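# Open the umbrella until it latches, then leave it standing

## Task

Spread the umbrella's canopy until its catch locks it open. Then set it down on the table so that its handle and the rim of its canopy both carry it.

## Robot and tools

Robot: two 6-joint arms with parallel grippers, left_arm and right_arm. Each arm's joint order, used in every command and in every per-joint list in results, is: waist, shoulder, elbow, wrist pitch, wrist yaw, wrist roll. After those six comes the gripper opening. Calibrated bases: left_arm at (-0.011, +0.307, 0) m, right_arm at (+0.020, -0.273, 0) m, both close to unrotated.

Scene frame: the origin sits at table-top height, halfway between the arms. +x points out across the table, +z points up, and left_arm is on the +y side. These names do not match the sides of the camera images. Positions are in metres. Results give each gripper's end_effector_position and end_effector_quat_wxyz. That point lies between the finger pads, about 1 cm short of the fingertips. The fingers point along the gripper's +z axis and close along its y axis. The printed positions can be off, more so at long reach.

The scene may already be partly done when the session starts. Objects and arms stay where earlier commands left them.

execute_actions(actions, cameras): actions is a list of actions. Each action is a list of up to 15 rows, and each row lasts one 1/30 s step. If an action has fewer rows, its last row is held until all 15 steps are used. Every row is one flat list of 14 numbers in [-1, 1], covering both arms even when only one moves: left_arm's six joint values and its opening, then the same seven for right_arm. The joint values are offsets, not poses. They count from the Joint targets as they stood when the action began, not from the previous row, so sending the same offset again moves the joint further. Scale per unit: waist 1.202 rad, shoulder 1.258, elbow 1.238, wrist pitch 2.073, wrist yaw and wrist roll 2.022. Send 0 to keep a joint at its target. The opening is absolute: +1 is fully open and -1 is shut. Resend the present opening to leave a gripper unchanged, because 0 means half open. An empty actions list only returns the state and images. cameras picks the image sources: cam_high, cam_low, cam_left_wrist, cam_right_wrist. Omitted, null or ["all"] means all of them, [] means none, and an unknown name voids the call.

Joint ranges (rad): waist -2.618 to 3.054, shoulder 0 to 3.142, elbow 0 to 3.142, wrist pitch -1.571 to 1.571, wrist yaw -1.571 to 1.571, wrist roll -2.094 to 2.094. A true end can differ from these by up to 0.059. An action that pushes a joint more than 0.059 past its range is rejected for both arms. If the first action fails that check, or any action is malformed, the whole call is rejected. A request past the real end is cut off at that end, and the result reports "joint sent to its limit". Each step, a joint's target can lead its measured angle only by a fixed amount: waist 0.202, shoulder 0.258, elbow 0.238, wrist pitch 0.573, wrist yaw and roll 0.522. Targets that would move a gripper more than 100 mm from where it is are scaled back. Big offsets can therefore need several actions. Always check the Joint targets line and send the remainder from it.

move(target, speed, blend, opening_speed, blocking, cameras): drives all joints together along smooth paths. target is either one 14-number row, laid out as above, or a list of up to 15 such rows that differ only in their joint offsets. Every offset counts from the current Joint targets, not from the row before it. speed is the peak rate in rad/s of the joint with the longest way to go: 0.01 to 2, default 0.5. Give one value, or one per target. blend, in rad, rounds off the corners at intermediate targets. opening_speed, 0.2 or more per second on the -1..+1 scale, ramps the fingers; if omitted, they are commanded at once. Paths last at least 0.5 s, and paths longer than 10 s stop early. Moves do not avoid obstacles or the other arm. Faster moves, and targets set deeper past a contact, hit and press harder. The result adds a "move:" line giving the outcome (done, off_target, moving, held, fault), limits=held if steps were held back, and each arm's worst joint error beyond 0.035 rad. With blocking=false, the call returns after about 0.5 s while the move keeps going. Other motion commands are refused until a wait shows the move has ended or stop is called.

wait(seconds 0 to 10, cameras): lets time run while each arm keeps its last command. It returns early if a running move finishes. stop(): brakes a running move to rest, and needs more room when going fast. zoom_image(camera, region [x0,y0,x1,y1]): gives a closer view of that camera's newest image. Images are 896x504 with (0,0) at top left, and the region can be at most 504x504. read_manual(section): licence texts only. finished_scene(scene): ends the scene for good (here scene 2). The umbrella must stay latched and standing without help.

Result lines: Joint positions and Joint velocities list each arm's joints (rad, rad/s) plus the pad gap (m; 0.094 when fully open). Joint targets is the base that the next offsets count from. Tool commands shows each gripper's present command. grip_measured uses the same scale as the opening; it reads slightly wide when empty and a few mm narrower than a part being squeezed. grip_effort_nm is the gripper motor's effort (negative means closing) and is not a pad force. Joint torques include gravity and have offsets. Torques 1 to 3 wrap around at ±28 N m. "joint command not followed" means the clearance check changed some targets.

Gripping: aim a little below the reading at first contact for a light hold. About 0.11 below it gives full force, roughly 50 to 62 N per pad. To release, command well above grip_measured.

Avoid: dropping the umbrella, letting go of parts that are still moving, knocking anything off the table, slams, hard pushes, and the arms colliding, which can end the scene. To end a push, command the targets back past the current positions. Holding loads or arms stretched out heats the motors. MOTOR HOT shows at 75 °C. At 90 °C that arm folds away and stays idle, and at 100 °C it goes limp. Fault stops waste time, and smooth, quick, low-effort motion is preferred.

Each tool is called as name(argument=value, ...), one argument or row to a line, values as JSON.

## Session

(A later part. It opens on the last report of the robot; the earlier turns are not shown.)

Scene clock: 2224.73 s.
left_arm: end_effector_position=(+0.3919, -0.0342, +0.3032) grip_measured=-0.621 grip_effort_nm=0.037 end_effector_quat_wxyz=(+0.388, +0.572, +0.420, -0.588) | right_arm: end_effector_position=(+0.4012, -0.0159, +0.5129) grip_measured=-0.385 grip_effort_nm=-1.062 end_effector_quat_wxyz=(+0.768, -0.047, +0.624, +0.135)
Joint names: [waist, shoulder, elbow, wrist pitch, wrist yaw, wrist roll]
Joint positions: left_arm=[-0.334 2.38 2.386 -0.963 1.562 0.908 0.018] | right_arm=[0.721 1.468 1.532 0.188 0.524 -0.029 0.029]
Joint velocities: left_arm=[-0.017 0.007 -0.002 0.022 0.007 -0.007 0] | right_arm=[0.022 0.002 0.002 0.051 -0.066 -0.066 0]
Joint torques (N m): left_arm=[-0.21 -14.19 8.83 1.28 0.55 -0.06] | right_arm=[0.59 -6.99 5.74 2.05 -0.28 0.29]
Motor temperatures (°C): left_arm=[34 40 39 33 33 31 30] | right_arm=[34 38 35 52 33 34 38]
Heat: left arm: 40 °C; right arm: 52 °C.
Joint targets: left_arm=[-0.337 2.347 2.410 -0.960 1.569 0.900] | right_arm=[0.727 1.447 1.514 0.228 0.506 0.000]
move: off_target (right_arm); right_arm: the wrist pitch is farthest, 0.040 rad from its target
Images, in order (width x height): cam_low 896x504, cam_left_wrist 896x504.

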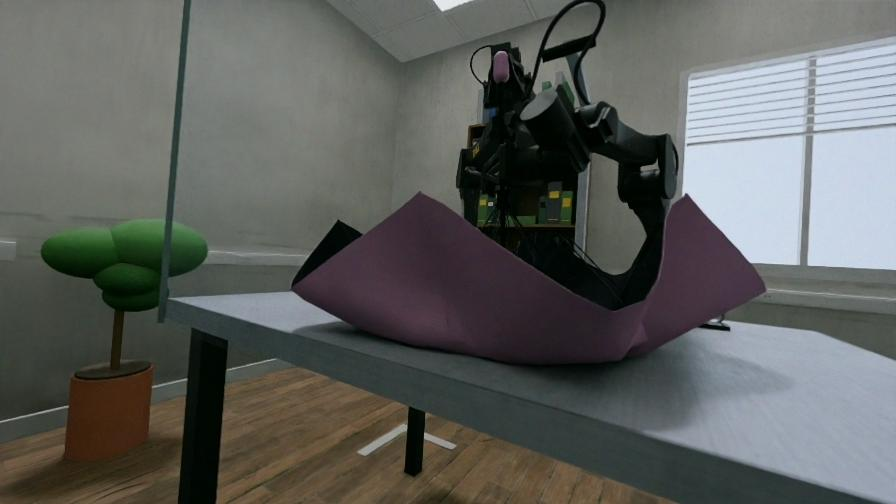

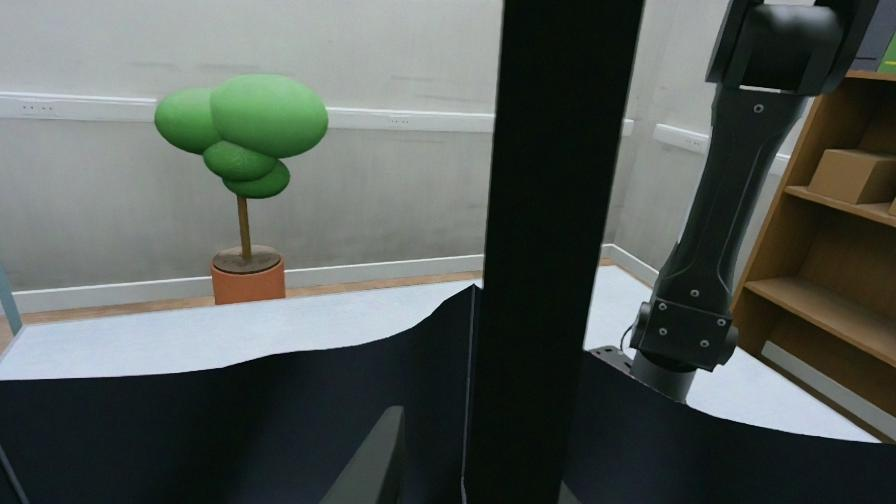

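move(
  target=[0, -0.03, 0, 0, 0, 0, -0.6, 0, 0, 0, 0, 0, 0, -0.55],
  speed=0.2,
  cameras=[],
)

move(
  target=[0, 0, 0, 0, 0, 0, -0.6, 0, 0.0525, 0.198, -0.0859, 0, 0, -0.55],
  speed=0.15,
  cameras=["cam_left_wrist", "cam_low"],
)

Scene clock: 2227.70 s.
left_arm: end_effector_position=(+0.3850, -0.0316, +0.3230) grip_measured=-0.601 grip_effort_nm=0.066 end_effector_quat_wxyz=(+0.402, +0.582, +0.408, -0.578) | right_arm: end_effector_position=(+0.4012, -0.0159, +0.5129) grip_measured=-0.385 grip_effort_nm=-1.067 end_effector_quat_wxyz=(+0.768, -0.047, +0.624, +0.135)
Joint names: [waist, shoulder, elbow, wrist pitch, wrist yaw, wrist roll]
Joint positions: left_arm=[-0.334 2.338 2.386 -0.956 1.559 0.905 0.019] | right_arm=[0.721 1.468 1.532 0.188 0.524 -0.029 0.029]
Joint velocities: left_arm=[0.002 0.002 0.002 0.022 -0.051 0.007 0] | right_arm=[0.002 0.012 0.007 0.037 -0.022 0.007 0.001]
Joint torques (N m): left_arm=[-0.23 -13.65 8.79 1.24 0.56 -0.02] | right_arm=[0.65 -7.02 5.75 2.05 -0.28 0.3]
Motor temperatures (°C): left_arm=[34 41 39 33 33 31 30] | right_arm=[34 38 35 52 33 34 38]
Heat: left arm: 41 °C; right arm: 52 °C.
Joint targets: left_arm=[-0.337 2.310 2.410 -0.960 1.569 0.900] | right_arm=[0.727 1.447 1.514 0.228 0.506 0.000]
move: off_target (right_arm); right_arm: the wrist pitch is farthest, 0.040 rad from its target
No camera images: "cameras" was empty.

Scene clock: 2229.87 s.
left_arm: end_effector_position=(+0.3850, -0.0316, +0.3230) grip_measured=-0.601 grip_effort_nm=0.066 end_effector_quat_wxyz=(+0.402, +0.582, +0.408, -0.578) | right_arm: end_effector_position=(+0.4011, -0.0156, +0.5381) grip_measured=-0.385 grip_effort_nm=-1.057 end_effector_quat_wxyz=(+0.758, -0.051, +0.636, +0.134)
Joint names: [waist, shoulder, elbow, wrist pitch, wrist yaw, wrist roll]
Joint positions: left_arm=[-0.334 2.338 2.386 -0.956 1.559 0.905 0.019] | right_arm=[0.721 1.509 1.711 0.014 0.523 -0.014 0.029]
Joint velocities: left_arm=[-0.002 0.002 -0.022 0.066 -0.007 -0.081 0.001] | right_arm=[-0.037 0.007 -0.017 0.007 -0.066 -0.007 0]
Joint torques (N m): left_arm=[-0.24 -13.59 8.79 1.26 0.56 -0.03] | right_arm=[0.66 -5.14 11.36 2.03 -0.26 0.15]
Motor temperatures (°C): left_arm=[34 42 40 34 33 31 30] | right_arm=[34 38 35 52 33 34 38]
Heat: left arm: 42 °C; right arm: 52 °C.
Joint targets: left_arm=[-0.337 2.310 2.410 -0.960 1.569 0.900] | right_arm=[0.727 1.513 1.760 0.050 0.506 0.000]
move: off_target (right_arm); right_arm: the elbow is farthest, 0.049 rad from its target
Images, in order (width x height): cam_low 896x504, cam_left_wrist 896x504.

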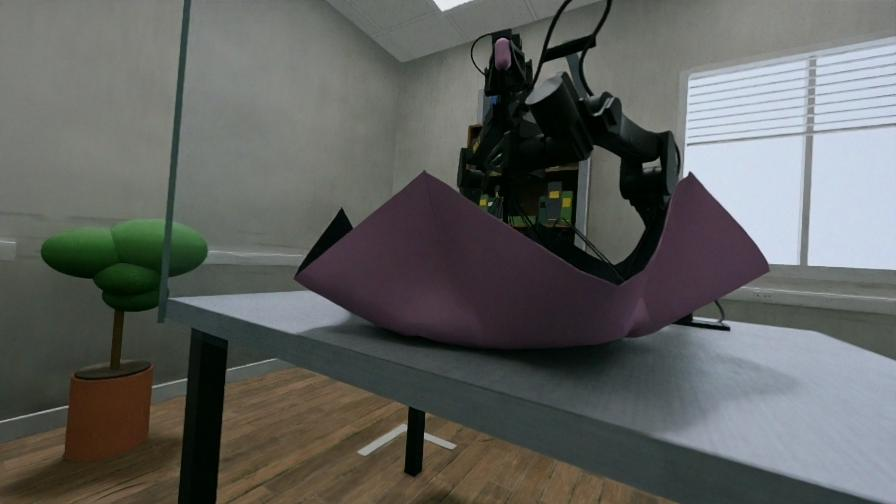

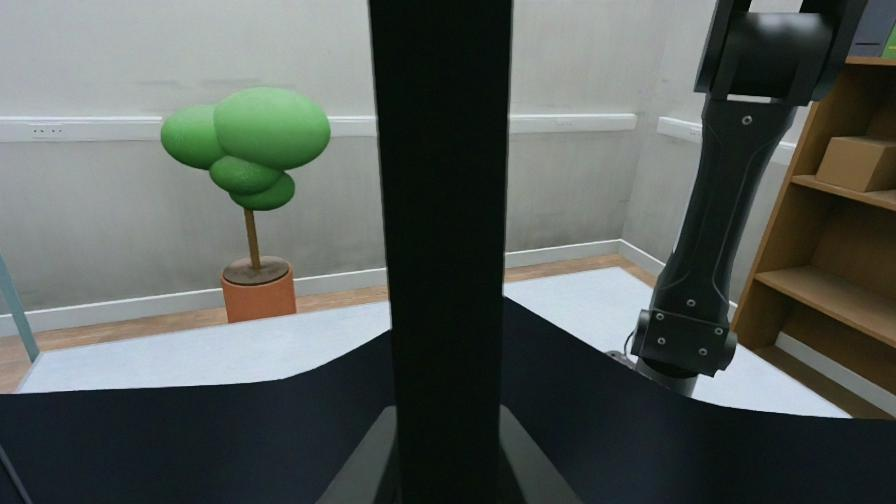

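move(
  target=[-0.008, 0.07, -0.035, 0, 0, 0.03, -0.72, 0, 0, 0, 0, 0, 0, -0.55],
  speed=0.12,
  cameras=[],
)

move(
  target=[0, 0.03, -0.015, 0, 0, 0.02, -0.72, 0, 0, 0, 0, 0, 0, -0.55],
  speed=0.12,
  cameras=["cam_left_wrist", "cam_low"],
)

Scene clock: 2233.63 s.
left_arm: end_effector_position=(+0.3874, -0.0351, +0.3117) grip_measured=-0.719 grip_effort_nm=-0.081 end_effector_quat_wxyz=(+0.406, +0.586, +0.398, -0.578) | right_arm: end_effector_position=(+0.4039, -0.0129, +0.5300) grip_measured=-0.385 grip_effort_nm=-1.062 end_effector_quat_wxyz=(+0.751, -0.057, +0.646, +0.127)
Joint names: [waist, shoulder, elbow, wrist pitch, wrist yaw, wrist roll]
Joint positions: left_arm=[-0.339 2.365 2.386 -0.955 1.568 0.95 0.013] | right_arm=[0.721 1.516 1.711 -0.009 0.523 -0.014 0.029]
Joint velocities: left_arm=[-0.002 -0.002 0.002 -0.022 -0.095 -0.022 0.001] | right_arm=[0.022 0.002 0.017 -0.051 -0.037 -0.007 0]
Joint torques (N m): left_arm=[-0.64 -9.25 5.37 1.21 0.5 0.16] | right_arm=[0.64 -5.71 11.41 2.27 -0.23 0.15]
Motor temperatures (°C): left_arm=[34 43 40 34 33 31 30] | right_arm=[34 38 36 52 33 34 38]
Heat: left arm: 43 °C; right arm: 52 °C.
Joint targets: left_arm=[-0.347 2.398 2.367 -0.959 1.569 0.960] | right_arm=[0.727 1.513 1.760 0.050 0.507 0.000]
move: off_target (right_arm); right_arm: the wrist pitch is farthest, 0.059 rad from its target
No camera images: "cameras" was empty.

Scene clock: 2234.53 s.
left_arm: end_effector_position=(+0.3908, -0.0374, +0.2978) grip_measured=-0.719 grip_effort_nm=-0.081 end_effector_quat_wxyz=(+0.406, +0.586, +0.395, -0.579) | right_arm: end_effector_position=(+0.4069, -0.0096, +0.5179) grip_measured=-0.385 grip_effort_nm=-1.057 end_effector_quat_wxyz=(+0.739, -0.068, +0.660, +0.118)
Joint names: [waist, shoulder, elbow, wrist pitch, wrist yaw, wrist roll]
Joint positions: left_arm=[-0.341 2.39 2.376 -0.955 1.571 0.987 0.013] | right_arm=[0.721 1.523 1.711 -0.05 0.522 -0.014 0.029]
Joint velocities: left_arm=[-0.007 0.017 0.007 0.007 -0.022 0.037 0] | right_arm=[-0.007 0.012 -0.002 -0.007 -0.066 -0.022 0]
Joint torques (N m): left_arm=[-0.47 -8.49 4.68 1.18 0.48 0.16] | right_arm=[0.65 -6.35 11.47 2.67 -0.21 0.14]
Motor temperatures (°C): left_arm=[34 43 40 34 33 31 30] | right_arm=[34 38 36 52 33 34 38]
Heat: left arm: 43 °C; right arm: 52 °C.
Joint targets: left_arm=[-0.346 2.435 2.348 -0.960 1.569 1.000] | right_arm=[0.727 1.513 1.760 0.050 0.507 0.000]
move: off_target (left_arm, right_arm); left_arm: the shoulder is farthest, 0.046 rad from its target; right_arm: the wrist pitch is farthest, 0.100 rad from its target
Images, in order (width x height): cam_low 896x504, cam_left_wrist 896x504.

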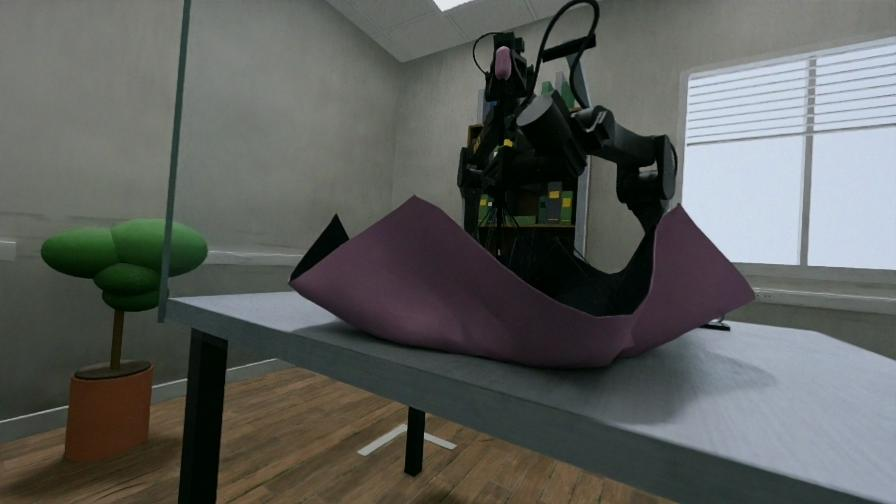

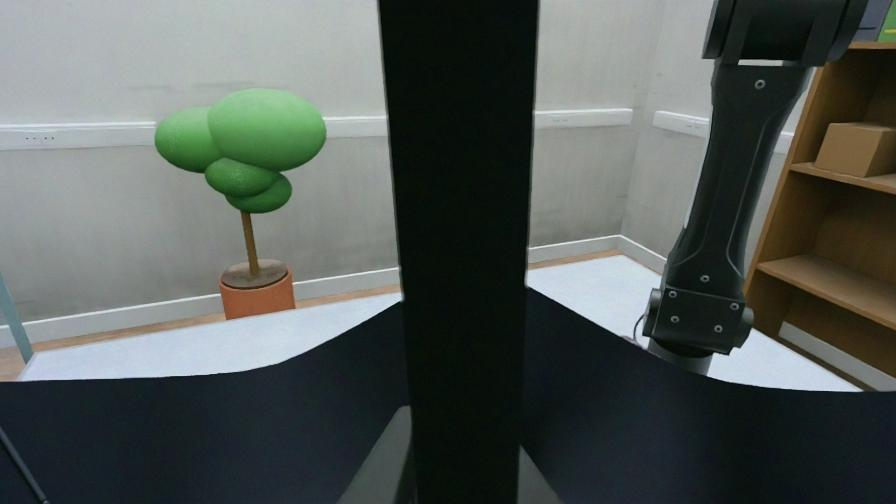

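move(
  target=[-0.008, 0.05, -0.025, 0, 0, 0.01, -0.72, 0, -0.02, 0.03, -0.11, 0, 0, -0.55],
  speed=0.12,
  cameras=[],
)

move(
  target=[0, 0.04, -0.02, -0.01, 0, 0.02, -0.72, 0, -0.02, 0.03, -0.08, 0, 0, -0.55],
  speed=0.12,
  cameras=["cam_left_wrist", "cam_low"],
)

Scene clock: 2242.27 s.
left_arm: end_effector_position=(+0.3890, -0.0420, +0.2903) grip_measured=-0.719 grip_effort_nm=-0.081 end_effector_quat_wxyz=(+0.398, +0.585, +0.398, -0.585) | right_arm: end_effector_position=(+0.4046, -0.0120, +0.5133) grip_measured=-0.385 grip_effort_nm=-1.057 end_effector_quat_wxyz=(+0.721, -0.077, +0.680, +0.109)
Joint names: [waist, shoulder, elbow, wrist pitch, wrist yaw, wrist roll]
Joint positions: left_arm=[-0.35 2.402 2.373 -0.963 1.571 0.992 0.013] | right_arm=[0.721 1.523 1.755 -0.16 0.522 0.001 0.029]
Joint velocities: left_arm=[-0.017 -0.022 -0.007 0.037 0.007 -0.081 0.001] | right_arm=[-0.002 0.007 0.012 0.037 -0.007 -0.007 -0.001]
Joint torques (N m): left_arm=[-0.47 -4.98 2.56 1.24 0.48 0.37] | right_arm=[0.68 -8.31 10.7 1.62 -0.19 0]
Motor temperatures (°C): left_arm=[34 42 39 34 33 31 30] | right_arm=[34 38 37 52 33 34 38]
Heat: left arm: 42 °C; right arm: 52 °C.
Joint targets: left_arm=[-0.356 2.498 2.317 -0.960 1.569 1.021] | right_arm=[0.727 1.488 1.797 -0.178 0.507 0.000]
move: off_target (left_arm, right_arm); left_arm: the shoulder is farthest, 0.095 rad from its target; right_arm: the elbow is farthest, 0.042 rad from its target
No camera images: "cameras" was empty.

Scene clock: 2244.07 s.
left_arm: end_effector_position=(+0.3854, -0.0459, +0.2847) grip_measured=-0.719 grip_effort_nm=-0.081 end_effector_quat_wxyz=(+0.392, +0.585, +0.398, -0.589) | right_arm: end_effector_position=(+0.3955, -0.0228, +0.5127) grip_measured=-0.385 grip_effort_nm=-1.067 end_effector_quat_wxyz=(+0.701, -0.080, +0.701, +0.105)
Joint names: [waist, shoulder, elbow, wrist pitch, wrist yaw, wrist roll]
Joint positions: left_arm=[-0.36 2.412 2.373 -0.991 1.571 1.02 0.013] | right_arm=[0.718 1.499 1.798 -0.293 0.522 0.031 0.029]
Joint velocities: left_arm=[-0.002 -0.002 -0.002 -0.022 0.007 -0.007 0] | right_arm=[-0.002 0.007 0.012 -0.037 0.007 0.095 0]
Joint torques (N m): left_arm=[0.4 -2.13 0.66 1.3 0.49 0.5] | right_arm=[0.91 -8.12 10.02 1.34 -0.17 -0.31]
Motor temperatures (°C): left_arm=[34 42 39 34 33 31 30] | right_arm=[34 38 37 52 33 34 38]
Heat: left arm: 42 °C; right arm: 52 °C.
Joint targets: left_arm=[-0.356 2.549 2.293 -0.980 1.569 1.061] | right_arm=[0.727 1.463 1.834 -0.344 0.507 0.000]
move: off_target (left_arm, right_arm); left_arm: the shoulder is farthest, 0.136 rad from its target; right_arm: the wrist pitch is farthest, 0.051 rad from its target
Images, in order (width x height): cam_low 896x504, cam_left_wrist 896x504.

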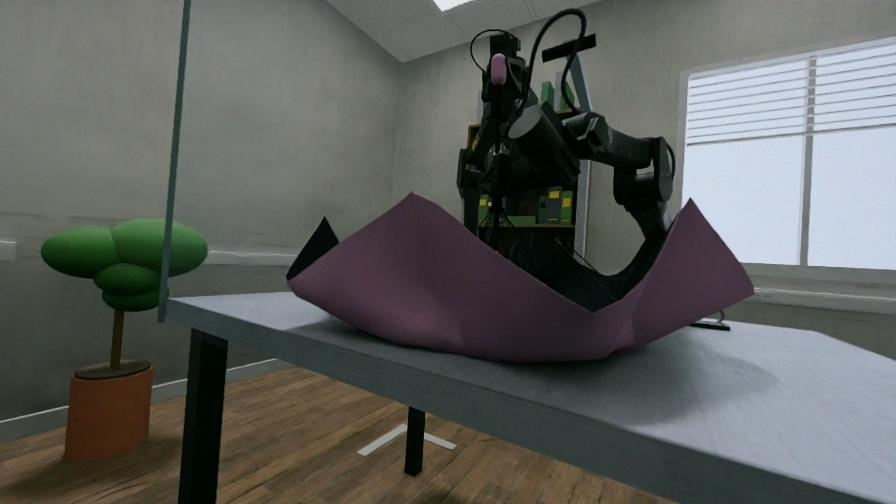

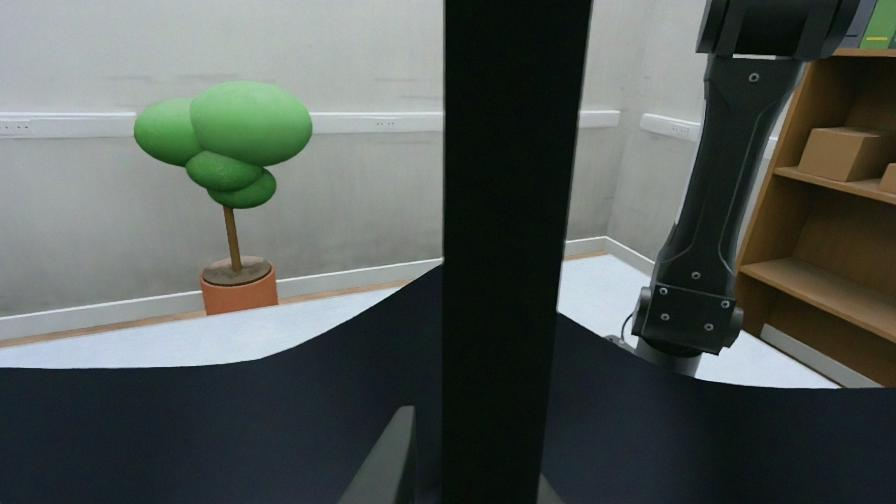

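execute_actions(
  actions=[],
  cameras=["cam_low", "cam_high"],
)

Scene clock: 2262.03 s.
left_arm: end_effector_position=(+0.3854, -0.0459, +0.2847) grip_measured=-0.719 grip_effort_nm=-0.081 end_effector_quat_wxyz=(+0.392, +0.585, +0.398, -0.589) | right_arm: end_effector_position=(+0.3955, -0.0228, +0.5125) grip_measured=-0.385 grip_effort_nm=-1.067 end_effector_quat_wxyz=(+0.701, -0.080, +0.701, +0.104)
Joint names: [waist, shoulder, elbow, wrist pitch, wrist yaw, wrist roll]
Joint positions: left_arm=[-0.36 2.412 2.373 -0.992 1.571 1.02 0.013] | right_arm=[0.718 1.499 1.798 -0.294 0.522 0.031 0.029]
Joint velocities: left_arm=[-0.007 0.007 0.012 0.022 -0.051 -0.066 0] | right_arm=[0.002 -0.002 -0.002 -0.037 -0.007 0.051 -0.001]
Joint torques (N m): left_arm=[0.42 -2.13 0.65 1.28 0.5 0.51] | right_arm=[0.96 -8.1 10 1.35 -0.18 -0.3]
Motor temperatures (°C): left_arm=[34 40 38 35 33 32 30] | right_arm=[34 39 38 49 33 34 38]
Heat: left arm: 40 °C; right arm: 49 °C.
Joint targets: left_arm=[-0.356 2.549 2.293 -0.980 1.569 1.061] | right_arm=[0.727 1.463 1.834 -0.344 0.507 0.000]
Tool commands: left_gripper/opening=-0.72 right_gripper/opening=-0.55
Images, in order (width x height): cam_high 896x504, cam_low 896x504.

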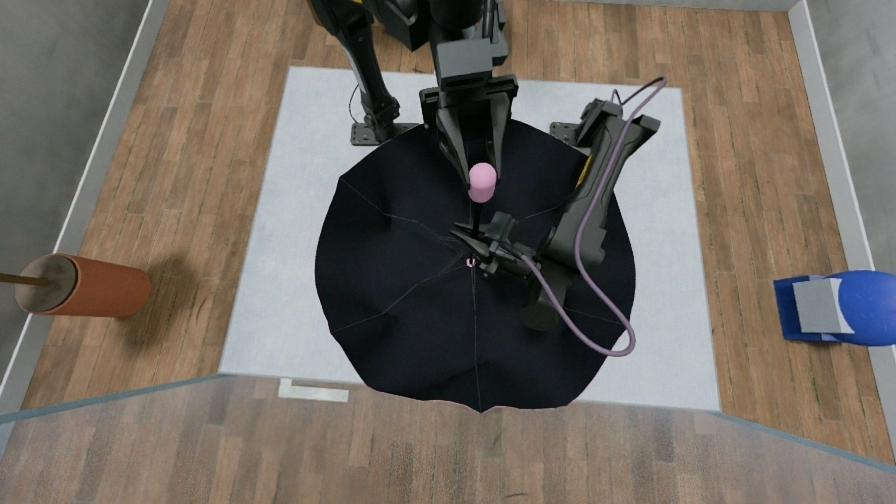

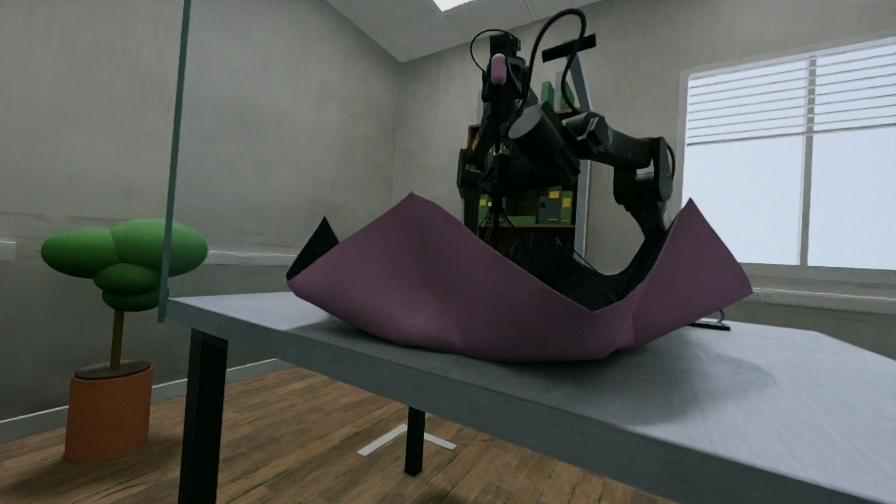

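move(
  target=[0, -0.0700, 0.0350, 0, 0, 0, -0.72, 0, 0, 0, 0, 0, 0, -0.55],
  speed=0.1,
  cameras=["cam_left_wrist"],
)

Scene clock: 2454.50 s.
left_arm: end_effector_position=(+0.3847, -0.0456, +0.2866) grip_measured=-0.719 grip_effort_nm=-0.085 end_effector_quat_wxyz=(+0.394, +0.586, +0.396, -0.587) | right_arm: end_effector_position=(+0.3950, -0.0228, +0.5126) grip_measured=-0.385 grip_effort_nm=-1.067 end_effector_quat_wxyz=(+0.701, -0.081, +0.701, +0.105)
Joint names: [waist, shoulder, elbow, wrist pitch, wrist yaw, wrist roll]
Joint positions: left_arm=[-0.36 2.408 2.373 -0.994 1.571 1.026 0.013] | right_arm=[0.718 1.498 1.798 -0.296 0.52 0.032 0.029]
Joint velocities: left_arm=[0.002 -0.017 -0.027 -0.022 -0.051 0.022 0] | right_arm=[0.002 -0.002 -0.012 -0.022 -0.051 0.037 0.001]
Joint torques (N m): left_arm=[0.42 -8.03 3.95 1.32 0.5 0.45] | right_arm=[0.92 -7.94 9.96 1.38 -0.15 -0.3]
Motor temperatures (°C): left_arm=[34 37 37 37 33 32 30] | right_arm=[34 40 39 43 33 34 38]
Heat: left arm: 37 °C; right arm: 43 °C.
Joint targets: left_arm=[-0.356 2.461 2.336 -0.980 1.569 1.061] | right_arm=[0.727 1.462 1.834 -0.344 0.506 0.000]
move: off_target (left_arm, right_arm); left_arm: the shoulder is farthest, 0.053 rad from its target; right_arm: the wrist pitch is farthest, 0.048 rad from its target
Images, in order (width x height): cam_left_wrist 896x504.

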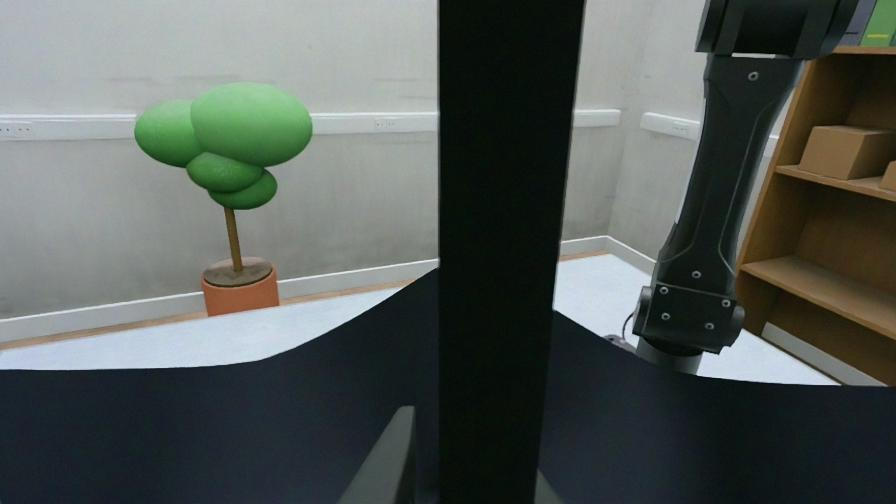

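move(
  target=[0, -0.012, 0.006, 0, 0, 0, -0.95, 0, 0, 0, 0, 0, 0, -0.55],
  opening_speed=0.3,
  cameras=[],
)

move(
  target=[0, 0, 0, 0, 0, 0, -0.95, 0, 0, 0, 0, 0, 0, -0.1],
  opening_speed=0.3,
  cameras=["cam_low"],
)

Scene clock: 2458.00 s.
left_arm: end_effector_position=(+0.3822, -0.0452, +0.2873) grip_measured=-0.900 grip_effort_nm=-1.023 end_effector_quat_wxyz=(+0.392, +0.585, +0.397, -0.588) | right_arm: end_effector_position=(+0.3959, -0.0242, +0.5126) grip_measured=-0.385 grip_effort_nm=-1.067 end_effector_quat_wxyz=(+0.701, -0.079, +0.701, +0.105)
Joint names: [waist, shoulder, elbow, wrist pitch, wrist yaw, wrist roll]
Joint positions: left_arm=[-0.361 2.404 2.373 -1.02 1.571 1.043 0.005] | right_arm=[0.714 1.498 1.798 -0.296 0.52 0.034 0.029]
Joint velocities: left_arm=[-0.007 -0.007 0.002 -0.051 -0.007 -0.037 -0.001] | right_arm=[-0.007 0.002 -0.012 -0.007 0.037 0.022 -0.001]
Joint torques (N m): left_arm=[0.51 -8.85 4.49 1.57 0.5 0.25] | right_arm=[1.31 -7.95 9.99 1.35 -0.14 -0.32]
Motor temperatures (°C): left_arm=[34 37 37 37 33 32 30] | right_arm=[34 40 40 43 33 34 38]
Heat: left arm: 37 °C; right arm: 43 °C.
Joint targets: left_arm=[-0.356 2.445 2.343 -0.980 1.569 1.061] | right_arm=[0.727 1.462 1.834 -0.344 0.506 0.000]
move: off_target (left_arm, right_arm); left_arm: the shoulder is farthest, 0.042 rad from its target; right_arm: the wrist pitch is farthest, 0.048 rad from its target
No camera images: "cameras" was empty.

Scene clock: 2459.70 s.
left_arm: end_effector_position=(+0.3828, -0.0455, +0.2877) grip_measured=-0.901 grip_effort_nm=-1.038 end_effector_quat_wxyz=(+0.392, +0.585, +0.397, -0.588) | right_arm: end_effector_position=(+0.3912, -0.0241, +0.5101) grip_measured=-0.102 grip_effort_nm=0.081 end_effector_quat_wxyz=(+0.696, -0.095, +0.706, +0.095)
Joint names: [waist, shoulder, elbow, wrist pitch, wrist yaw, wrist roll]
Joint positions: left_arm=[-0.361 2.404 2.373 -1.01 1.571 1.033 0.005] | right_arm=[0.721 1.487 1.798 -0.327 0.518 0.01 0.042]
Joint velocities: left_arm=[0.007 0.002 -0.012 -0.051 -0.022 0.022 0] | right_arm=[0.007 -0.007 -0.022 -0.007 -0.007 -0.007 0]
Joint torques (N m): left_arm=[0.53 -8.84 4.51 1.47 0.49 0.36] | right_arm=[0.59 -6.98 9.98 1.65 -0.12 -0.1]
Motor temperatures (°C): left_arm=[34 38 37 37 33 32 31] | right_arm=[34 40 40 43 33 34 38]
Heat: left arm: 38 °C; right arm: 43 °C.
Joint targets: left_arm=[-0.356 2.445 2.343 -0.980 1.569 1.061] | right_arm=[0.727 1.463 1.834 -0.343 0.506 0.000]
move: off_target (left_arm, right_arm); left_arm: the shoulder is farthest, 0.041 rad from its target; right_arm: the elbow is farthest, 0.036 rad from its target
Images, in order (width x height): cam_low 896x504.

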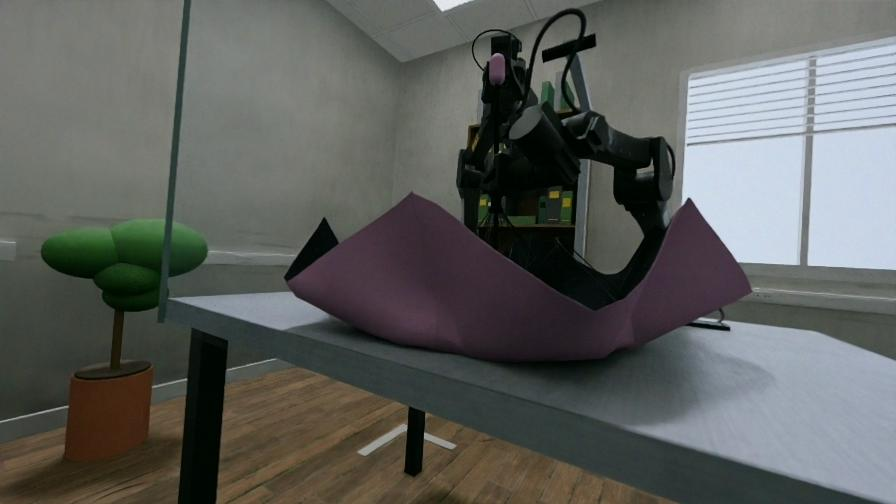

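move(
  target=[
    [0, 0, 0, 0, 0, 0, -0.95, 0.083, -0.2326, -0.1668, -0.0416, 0.05, 0, 0.3],
    [0, 0, 0, 0, 0, 0, -0.95, -1.353, -0.398, -0.638, 0.126, -0.25, 0, 0.3],
  ],
  speed=[0.4, 1.0],
  blend=[0.03, 0],
  cameras=["cam_low", "cam_high"],
)

every number of target 2 of 2 must lie in its column's range; nothing of the call was run
Scene clock: 2467.73 s.
left_arm: end_effector_position=(+0.3828, -0.0455, +0.2877) grip_measured=-0.901 grip_effort_nm=-1.038 end_effector_quat_wxyz=(+0.392, +0.585, +0.397, -0.588) | right_arm: end_effector_position=(+0.3911, -0.0241, +0.5099) grip_measured=-0.102 grip_effort_nm=0.071 end_effector_quat_wxyz=(+0.695, -0.095, +0.706, +0.095)
Joint names: [waist, shoulder, elbow, wrist pitch, wrist yaw, wrist roll]
Joint positions: left_arm=[-0.361 2.404 2.373 -1.01 1.571 1.032 0.005] | right_arm=[0.721 1.487 1.798 -0.327 0.518 0.01 0.042]
Joint velocities: left_arm=[0.002 0.002 0.012 0.022 0.022 -0.051 0] | right_arm=[0.007 -0.012 -0.012 0.007 -0.051 -0.007 0]
Joint torques (N m): left_arm=[0.51 -8.85 4.51 1.46 0.5 0.36] | right_arm=[0.58 -7.01 9.96 1.65 -0.12 -0.1]
Motor temperatures (°C): left_arm=[34 38 38 37 33 32 31] | right_arm=[34 39 40 43 33 34 37]
Heat: left arm: 38 °C; right arm: 43 °C.
Joint targets: left_arm=[-0.356 2.445 2.343 -0.980 1.569 1.061] | right_arm=[0.727 1.463 1.834 -0.344 0.506 0.000]
Tool commands: left_gripper/opening=-0.95 right_gripper/opening=-0.1

move(
  target=[
    [0, 0, 0, 0, 0, 0, -0.95, 0.083, -0.2326, -0.1668, -0.0416, 0.05, 0, 0.3],
    [0, 0, 0, 0, 0, 0, -0.95, -1.0, -0.398, -0.638, 0.126, -0.25, 0, 0.3],
  ],
  speed=[0.4, 1.0],
  blend=[0.03, 0],
  cameras=["cam_low", "cam_high"],
)

Scene clock: 2471.97 s.
left_arm: end_effector_position=(+0.3828, -0.0455, +0.2877) grip_measured=-0.901 grip_effort_nm=-1.038 end_effector_quat_wxyz=(+0.392, +0.585, +0.397, -0.588) | right_arm: end_effector_position=(+0.3508, -0.4161, +0.4144) grip_measured=+0.298 grip_effort_nm=0.076 end_effector_quat_wxyz=(+0.687, +0.151, +0.696, -0.142)
Joint names: [waist, shoulder, elbow, wrist pitch, wrist yaw, wrist roll]
Joint positions: left_arm=[-0.361 2.404 2.373 -1.01 1.571 1.032 0.005] | right_arm=[-0.471 0.978 1.062 -0.099 0.014 0.009 0.061]
Joint velocities: left_arm=[-0.012 0.002 -0.022 -0.037 0.037 0.022 0] | right_arm=[-0.022 -0.022 -0.012 -0.007 0.037 0.066 0]
Joint torques (N m): left_arm=[0.53 -8.87 4.51 1.47 0.5 0.37] | right_arm=[-0.49 -3.02 5.87 2.05 -0.13 -0.08]
Motor temperatures (°C): left_arm=[34 38 38 37 33 32 31] | right_arm=[34 39 39 43 33 34 37]
Heat: left arm: 38 °C; right arm: 43 °C.
Joint targets: left_arm=[-0.356 2.445 2.343 -0.980 1.569 1.061] | right_arm=[-0.475 0.962 1.044 -0.083 0.001 0.000]
move: off_target (left_arm); left_arm: the shoulder is farthest, 0.041 rad from its target
Images, in order (width x height): cam_high 896x504, cam_low 896x504.

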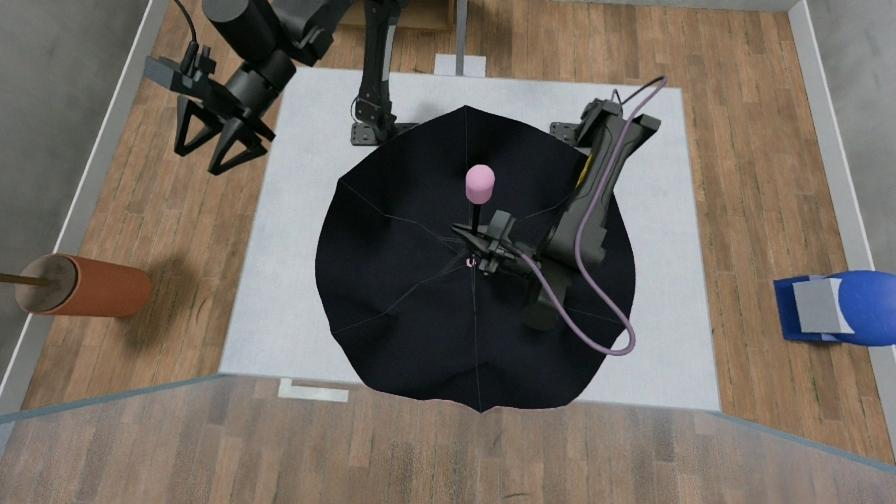

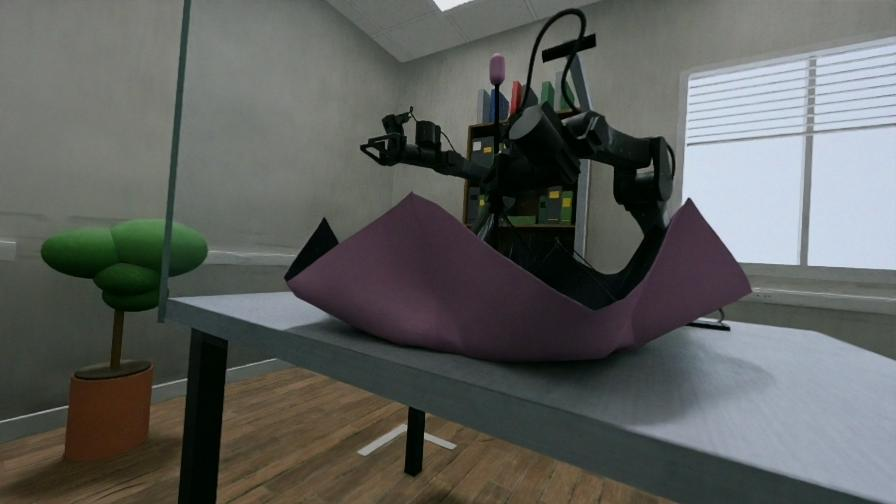

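move(
  target=[
    [0, -0.0676, 0.046, -0.029, 0, 0, -0.95, -0.354, 0, 0, 0, 0, 0, 0.3],
    [-0.0324, -0.2134, -0.0519, 0.0376, 0, -0.0549, -0.95, -0.354, 0, 0, 0, 0, 0, 0.3],
    [-0.0366, -0.2588, 0.0019, 0.1708, 0, -0.0302, -0.95, -0.354, 0, 0, 0, 0, 0, 0.3],
  ],
  speed=[0.3, 0.3, 0.3],
  blend=[0.03, 0.03, 0],
  cameras=["cam_low", "cam_high"],
)

Scene clock: 2498.93 s.
left_arm: end_effector_position=(+0.3444, -0.0456, +0.3967) grip_measured=-0.903 grip_effort_nm=-1.038 end_effector_quat_wxyz=(+0.522, +0.672, +0.238, -0.468) | right_arm: end_effector_position=(+0.2631, -0.5390, +0.4147) grip_measured=+0.298 grip_effort_nm=0.081 end_effector_quat_wxyz=(+0.643, +0.293, +0.649, -0.283)
Joint names: [waist, shoulder, elbow, wrist pitch, wrist yaw, wrist roll]
Joint positions: left_arm=[-0.393 2.163 2.31 -0.641 1.538 0.993 0.005] | right_arm=[-0.895 0.978 1.062 -0.097 0.009 0.009 0.061]
Joint velocities: left_arm=[-0.007 -0.007 -0.007 -0.11 0.051 -0.007 0] | right_arm=[-0.012 0.002 -0.012 0.022 -0.007 0.007 -0.001]
Joint torques (N m): left_arm=[-0.54 -13.67 9.84 1.75 0.58 0.12] | right_arm=[-0.47 -2.97 5.87 2.01 -0.1 -0.08]
Motor temperatures (°C): left_arm=[34 39 38 37 33 32 32] | right_arm=[34 37 38 44 33 34 36]
Heat: left arm: 39 °C; right arm: 44 °C.
Joint targets: left_arm=[-0.400 2.120 2.346 -0.626 1.569 1.000] | right_arm=[-0.900 0.962 1.044 -0.082 0.001 0.000]
move: off_target (left_arm); left_arm: the shoulder is farthest, 0.043 rad from its target
Images, in order (width x height): cam_high 896x504, cam_low 896x504.

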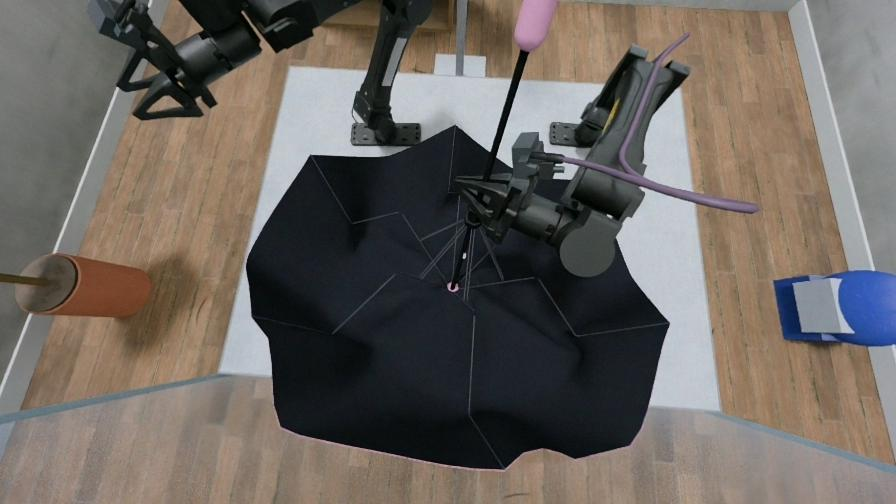

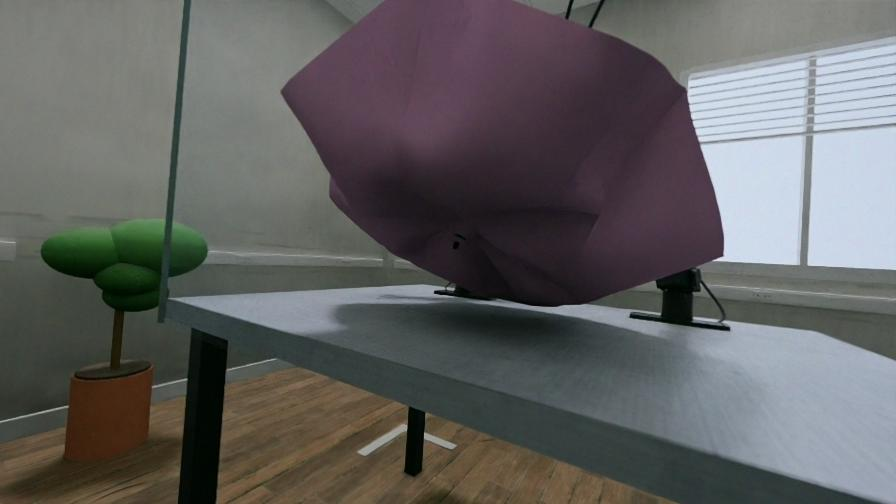

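move(
  target=[
    [-0.0191, -0.1729, -0.2227, 0.2524, 0.001, 0.0495, -0.95, 0, 0, 0, 0, 0, 0, 0.3],
    [-0.0374, -0.2646, -0.3942, 0.468, 0.001, 0.1236, -0.95, 0, 0, 0, 0, 0, 0, 0.3],
  ],
  speed=[0.35, 0.35],
  blend=[0.05, 0],
  cameras=["cam_low", "cam_high"],
)

Scene clock: 2523.17 s.
left_arm: end_effector_position=(+0.2630, -0.0288, +0.4701) grip_measured=-0.903 grip_effort_nm=-1.038 end_effector_quat_wxyz=(+0.692, +0.685, -0.174, -0.149) | right_arm: end_effector_position=(+0.2631, -0.5390, +0.4148) grip_measured=+0.298 grip_effort_nm=0.085 end_effector_quat_wxyz=(+0.643, +0.293, +0.649, -0.283)
Joint names: [waist, shoulder, elbow, wrist pitch, wrist yaw, wrist roll]
Joint positions: left_arm=[-0.438 1.826 1.87 0.322 1.568 1.241 0.005] | right_arm=[-0.895 0.978 1.062 -0.097 0.009 0.009 0.061]
Joint velocities: left_arm=[-0.017 0.002 -0.017 -0.11 -0.037 -0.007 -0.001] | right_arm=[0.012 0.002 -0.017 0.007 0.037 -0.007 0]
Joint torques (N m): left_arm=[-0.57 -10.85 5.94 1.61 -0.21 0.16] | right_arm=[-0.49 -3.02 5.9 2.04 -0.1 -0.08]
Motor temperatures (°C): left_arm=[34 41 39 39 33 32 32] | right_arm=[34 37 37 45 33 34 36]
Heat: left arm: 41 °C; right arm: 45 °C.
Joint targets: left_arm=[-0.445 1.787 1.858 0.344 1.569 1.250] | right_arm=[-0.900 0.962 1.044 -0.082 0.001 0.000]
joint sent to its limit (left arm) — the wrist yaw, upper limit.
move: off_target (left_arm); joint sent to its limit at target 1; left_arm: the shoulder is farthest, 0.039 rad from its target
Images, in order (width x height): cam_high 896x504, cam_low 896x504.

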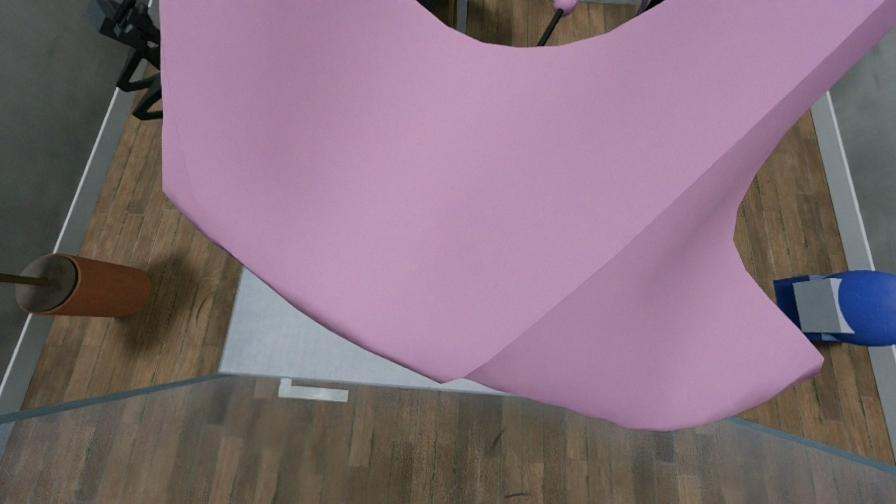

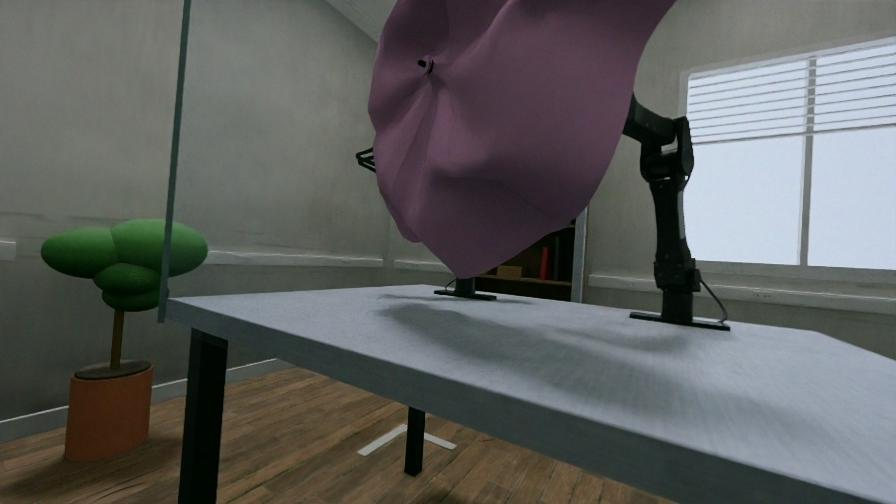

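move(
  target=[
    [-0.0208, -0.0623, -0.2119, 0.2576, 0, 0.0742, -0.95, 0, 0, 0, 0, 0, 0, 0.3],
    [-0.0391, -0.111, -0.3329, 0.3002, 0, 0.2028, -0.95, 0, 0, 0, 0, 0, 0, 0.3],
  ],
  speed=[0.35, 0.35],
  blend=[0.05, 0],
  cameras=["cam_left_wrist", "cam_low"],
)

Scene clock: 2528.70 s.
left_arm: end_effector_position=(+0.2125, -0.0221, +0.4306) grip_measured=-0.903 grip_effort_nm=-1.043 end_effector_quat_wxyz=(+0.701, +0.561, -0.429, +0.101) | right_arm: end_effector_position=(+0.2631, -0.5390, +0.4148) grip_measured=+0.298 grip_effort_nm=0.085 end_effector_quat_wxyz=(+0.643, +0.293, +0.649, -0.283)
Joint names: [waist, shoulder, elbow, wrist pitch, wrist yaw, wrist roll]
Joint positions: left_arm=[-0.485 1.684 1.456 0.944 1.568 1.65 0.005] | right_arm=[-0.895 0.978 1.062 -0.097 0.009 0.009 0.061]
Joint velocities: left_arm=[0.002 -0.002 0.022 -0.081 0.022 -0.037 0] | right_arm=[-0.037 -0.002 0.007 0.007 -0.007 -0.066 0]
Joint torques (N m): left_arm=[-0.54 -9.52 6.01 1.27 -0.39 0.13] | right_arm=[-0.47 -3.04 5.86 2.01 -0.1 -0.07]
Motor temperatures (°C): left_arm=[34 41 39 39 33 32 32] | right_arm=[34 37 37 45 33 34 36]
Heat: left arm: 41 °C; right arm: 45 °C.
Joint targets: left_arm=[-0.492 1.648 1.445 0.966 1.569 1.660] | right_arm=[-0.900 0.962 1.044 -0.082 0.001 0.000]
move: off_target (left_arm); left_arm: the shoulder is farthest, 0.037 rad from its target
Images, in order (width x height): cam_low 896x504, cam_left_wrist 896x504.

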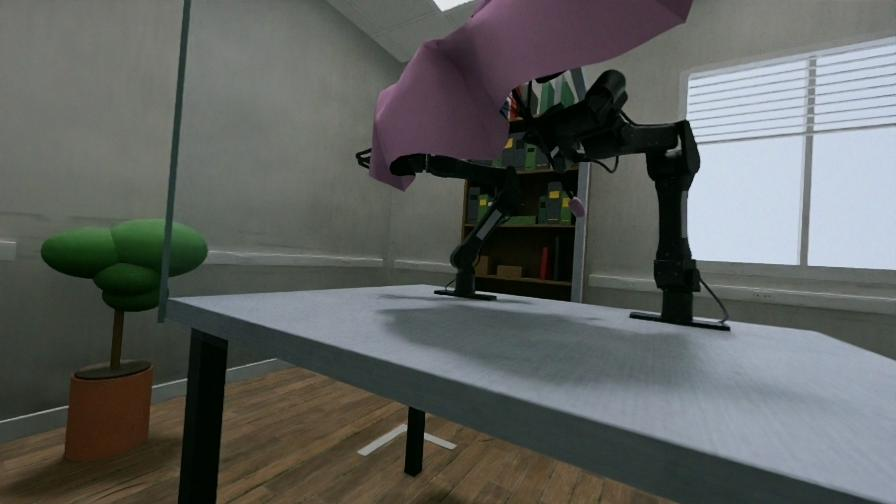

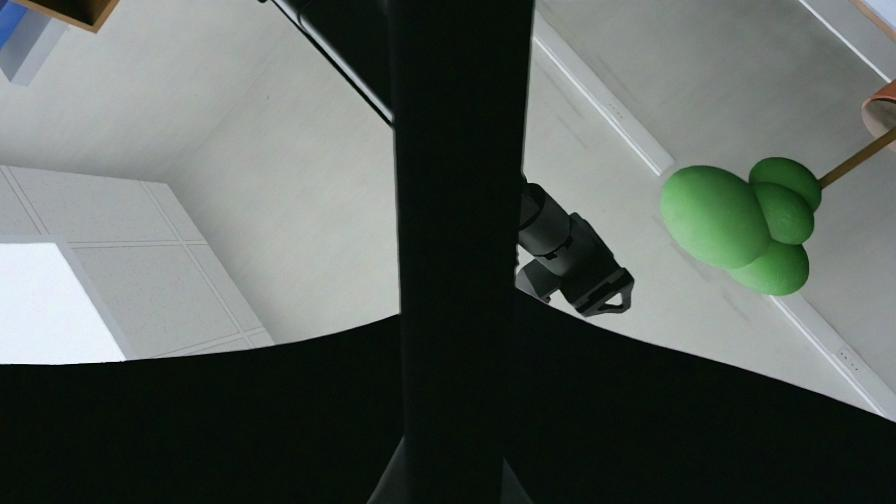

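move(
  target=[0, 0, 0, 0, 0, 0.1731, -0.95, 0, 0, 0, 0, 0, 0, 0.3],
  speed=0.4,
  cameras=["cam_low"],
)

Scene clock: 2565.20 s.
left_arm: end_effector_position=(+0.2124, -0.0220, +0.4307) grip_measured=-0.903 grip_effort_nm=-1.043 end_effector_quat_wxyz=(+0.672, +0.477, -0.521, +0.223) | right_arm: end_effector_position=(+0.2631, -0.5390, +0.4149) grip_measured=+0.298 grip_effort_nm=0.076 end_effector_quat_wxyz=(+0.643, +0.292, +0.649, -0.283)
Joint names: [waist, shoulder, elbow, wrist pitch, wrist yaw, wrist roll]
Joint positions: left_arm=[-0.485 1.684 1.456 0.947 1.568 2.001 0.005] | right_arm=[-0.895 0.978 1.062 -0.097 0.009 0.009 0.061]
Joint velocities: left_arm=[0.007 0.012 0.007 -0.037 0.081 0.007 -0.001] | right_arm=[-0.022 -0.007 0.002 -0.066 0.051 -0.022 0]
Joint torques (N m): left_arm=[-0.55 -9.51 5.98 1.25 -0.39 0.11] | right_arm=[-0.47 -3.03 5.94 2.01 -0.1 -0.08]
Motor temperatures (°C): left_arm=[34 42 39 37 33 32 33] | right_arm=[34 37 37 46 33 34 35]
Heat: left arm: 42 °C; right arm: 46 °C.
Joint targets: left_arm=[-0.492 1.648 1.445 0.966 1.569 2.010] | right_arm=[-0.900 0.962 1.044 -0.082 0.001 0.000]
move: off_target (left_arm); left_arm: the shoulder is farthest, 0.036 rad from its target
Images, in order (width x height): cam_low 896x504.

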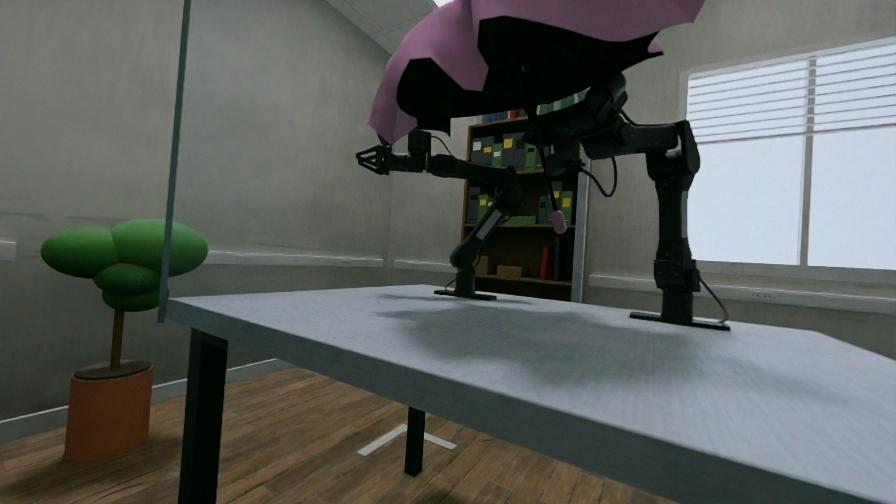

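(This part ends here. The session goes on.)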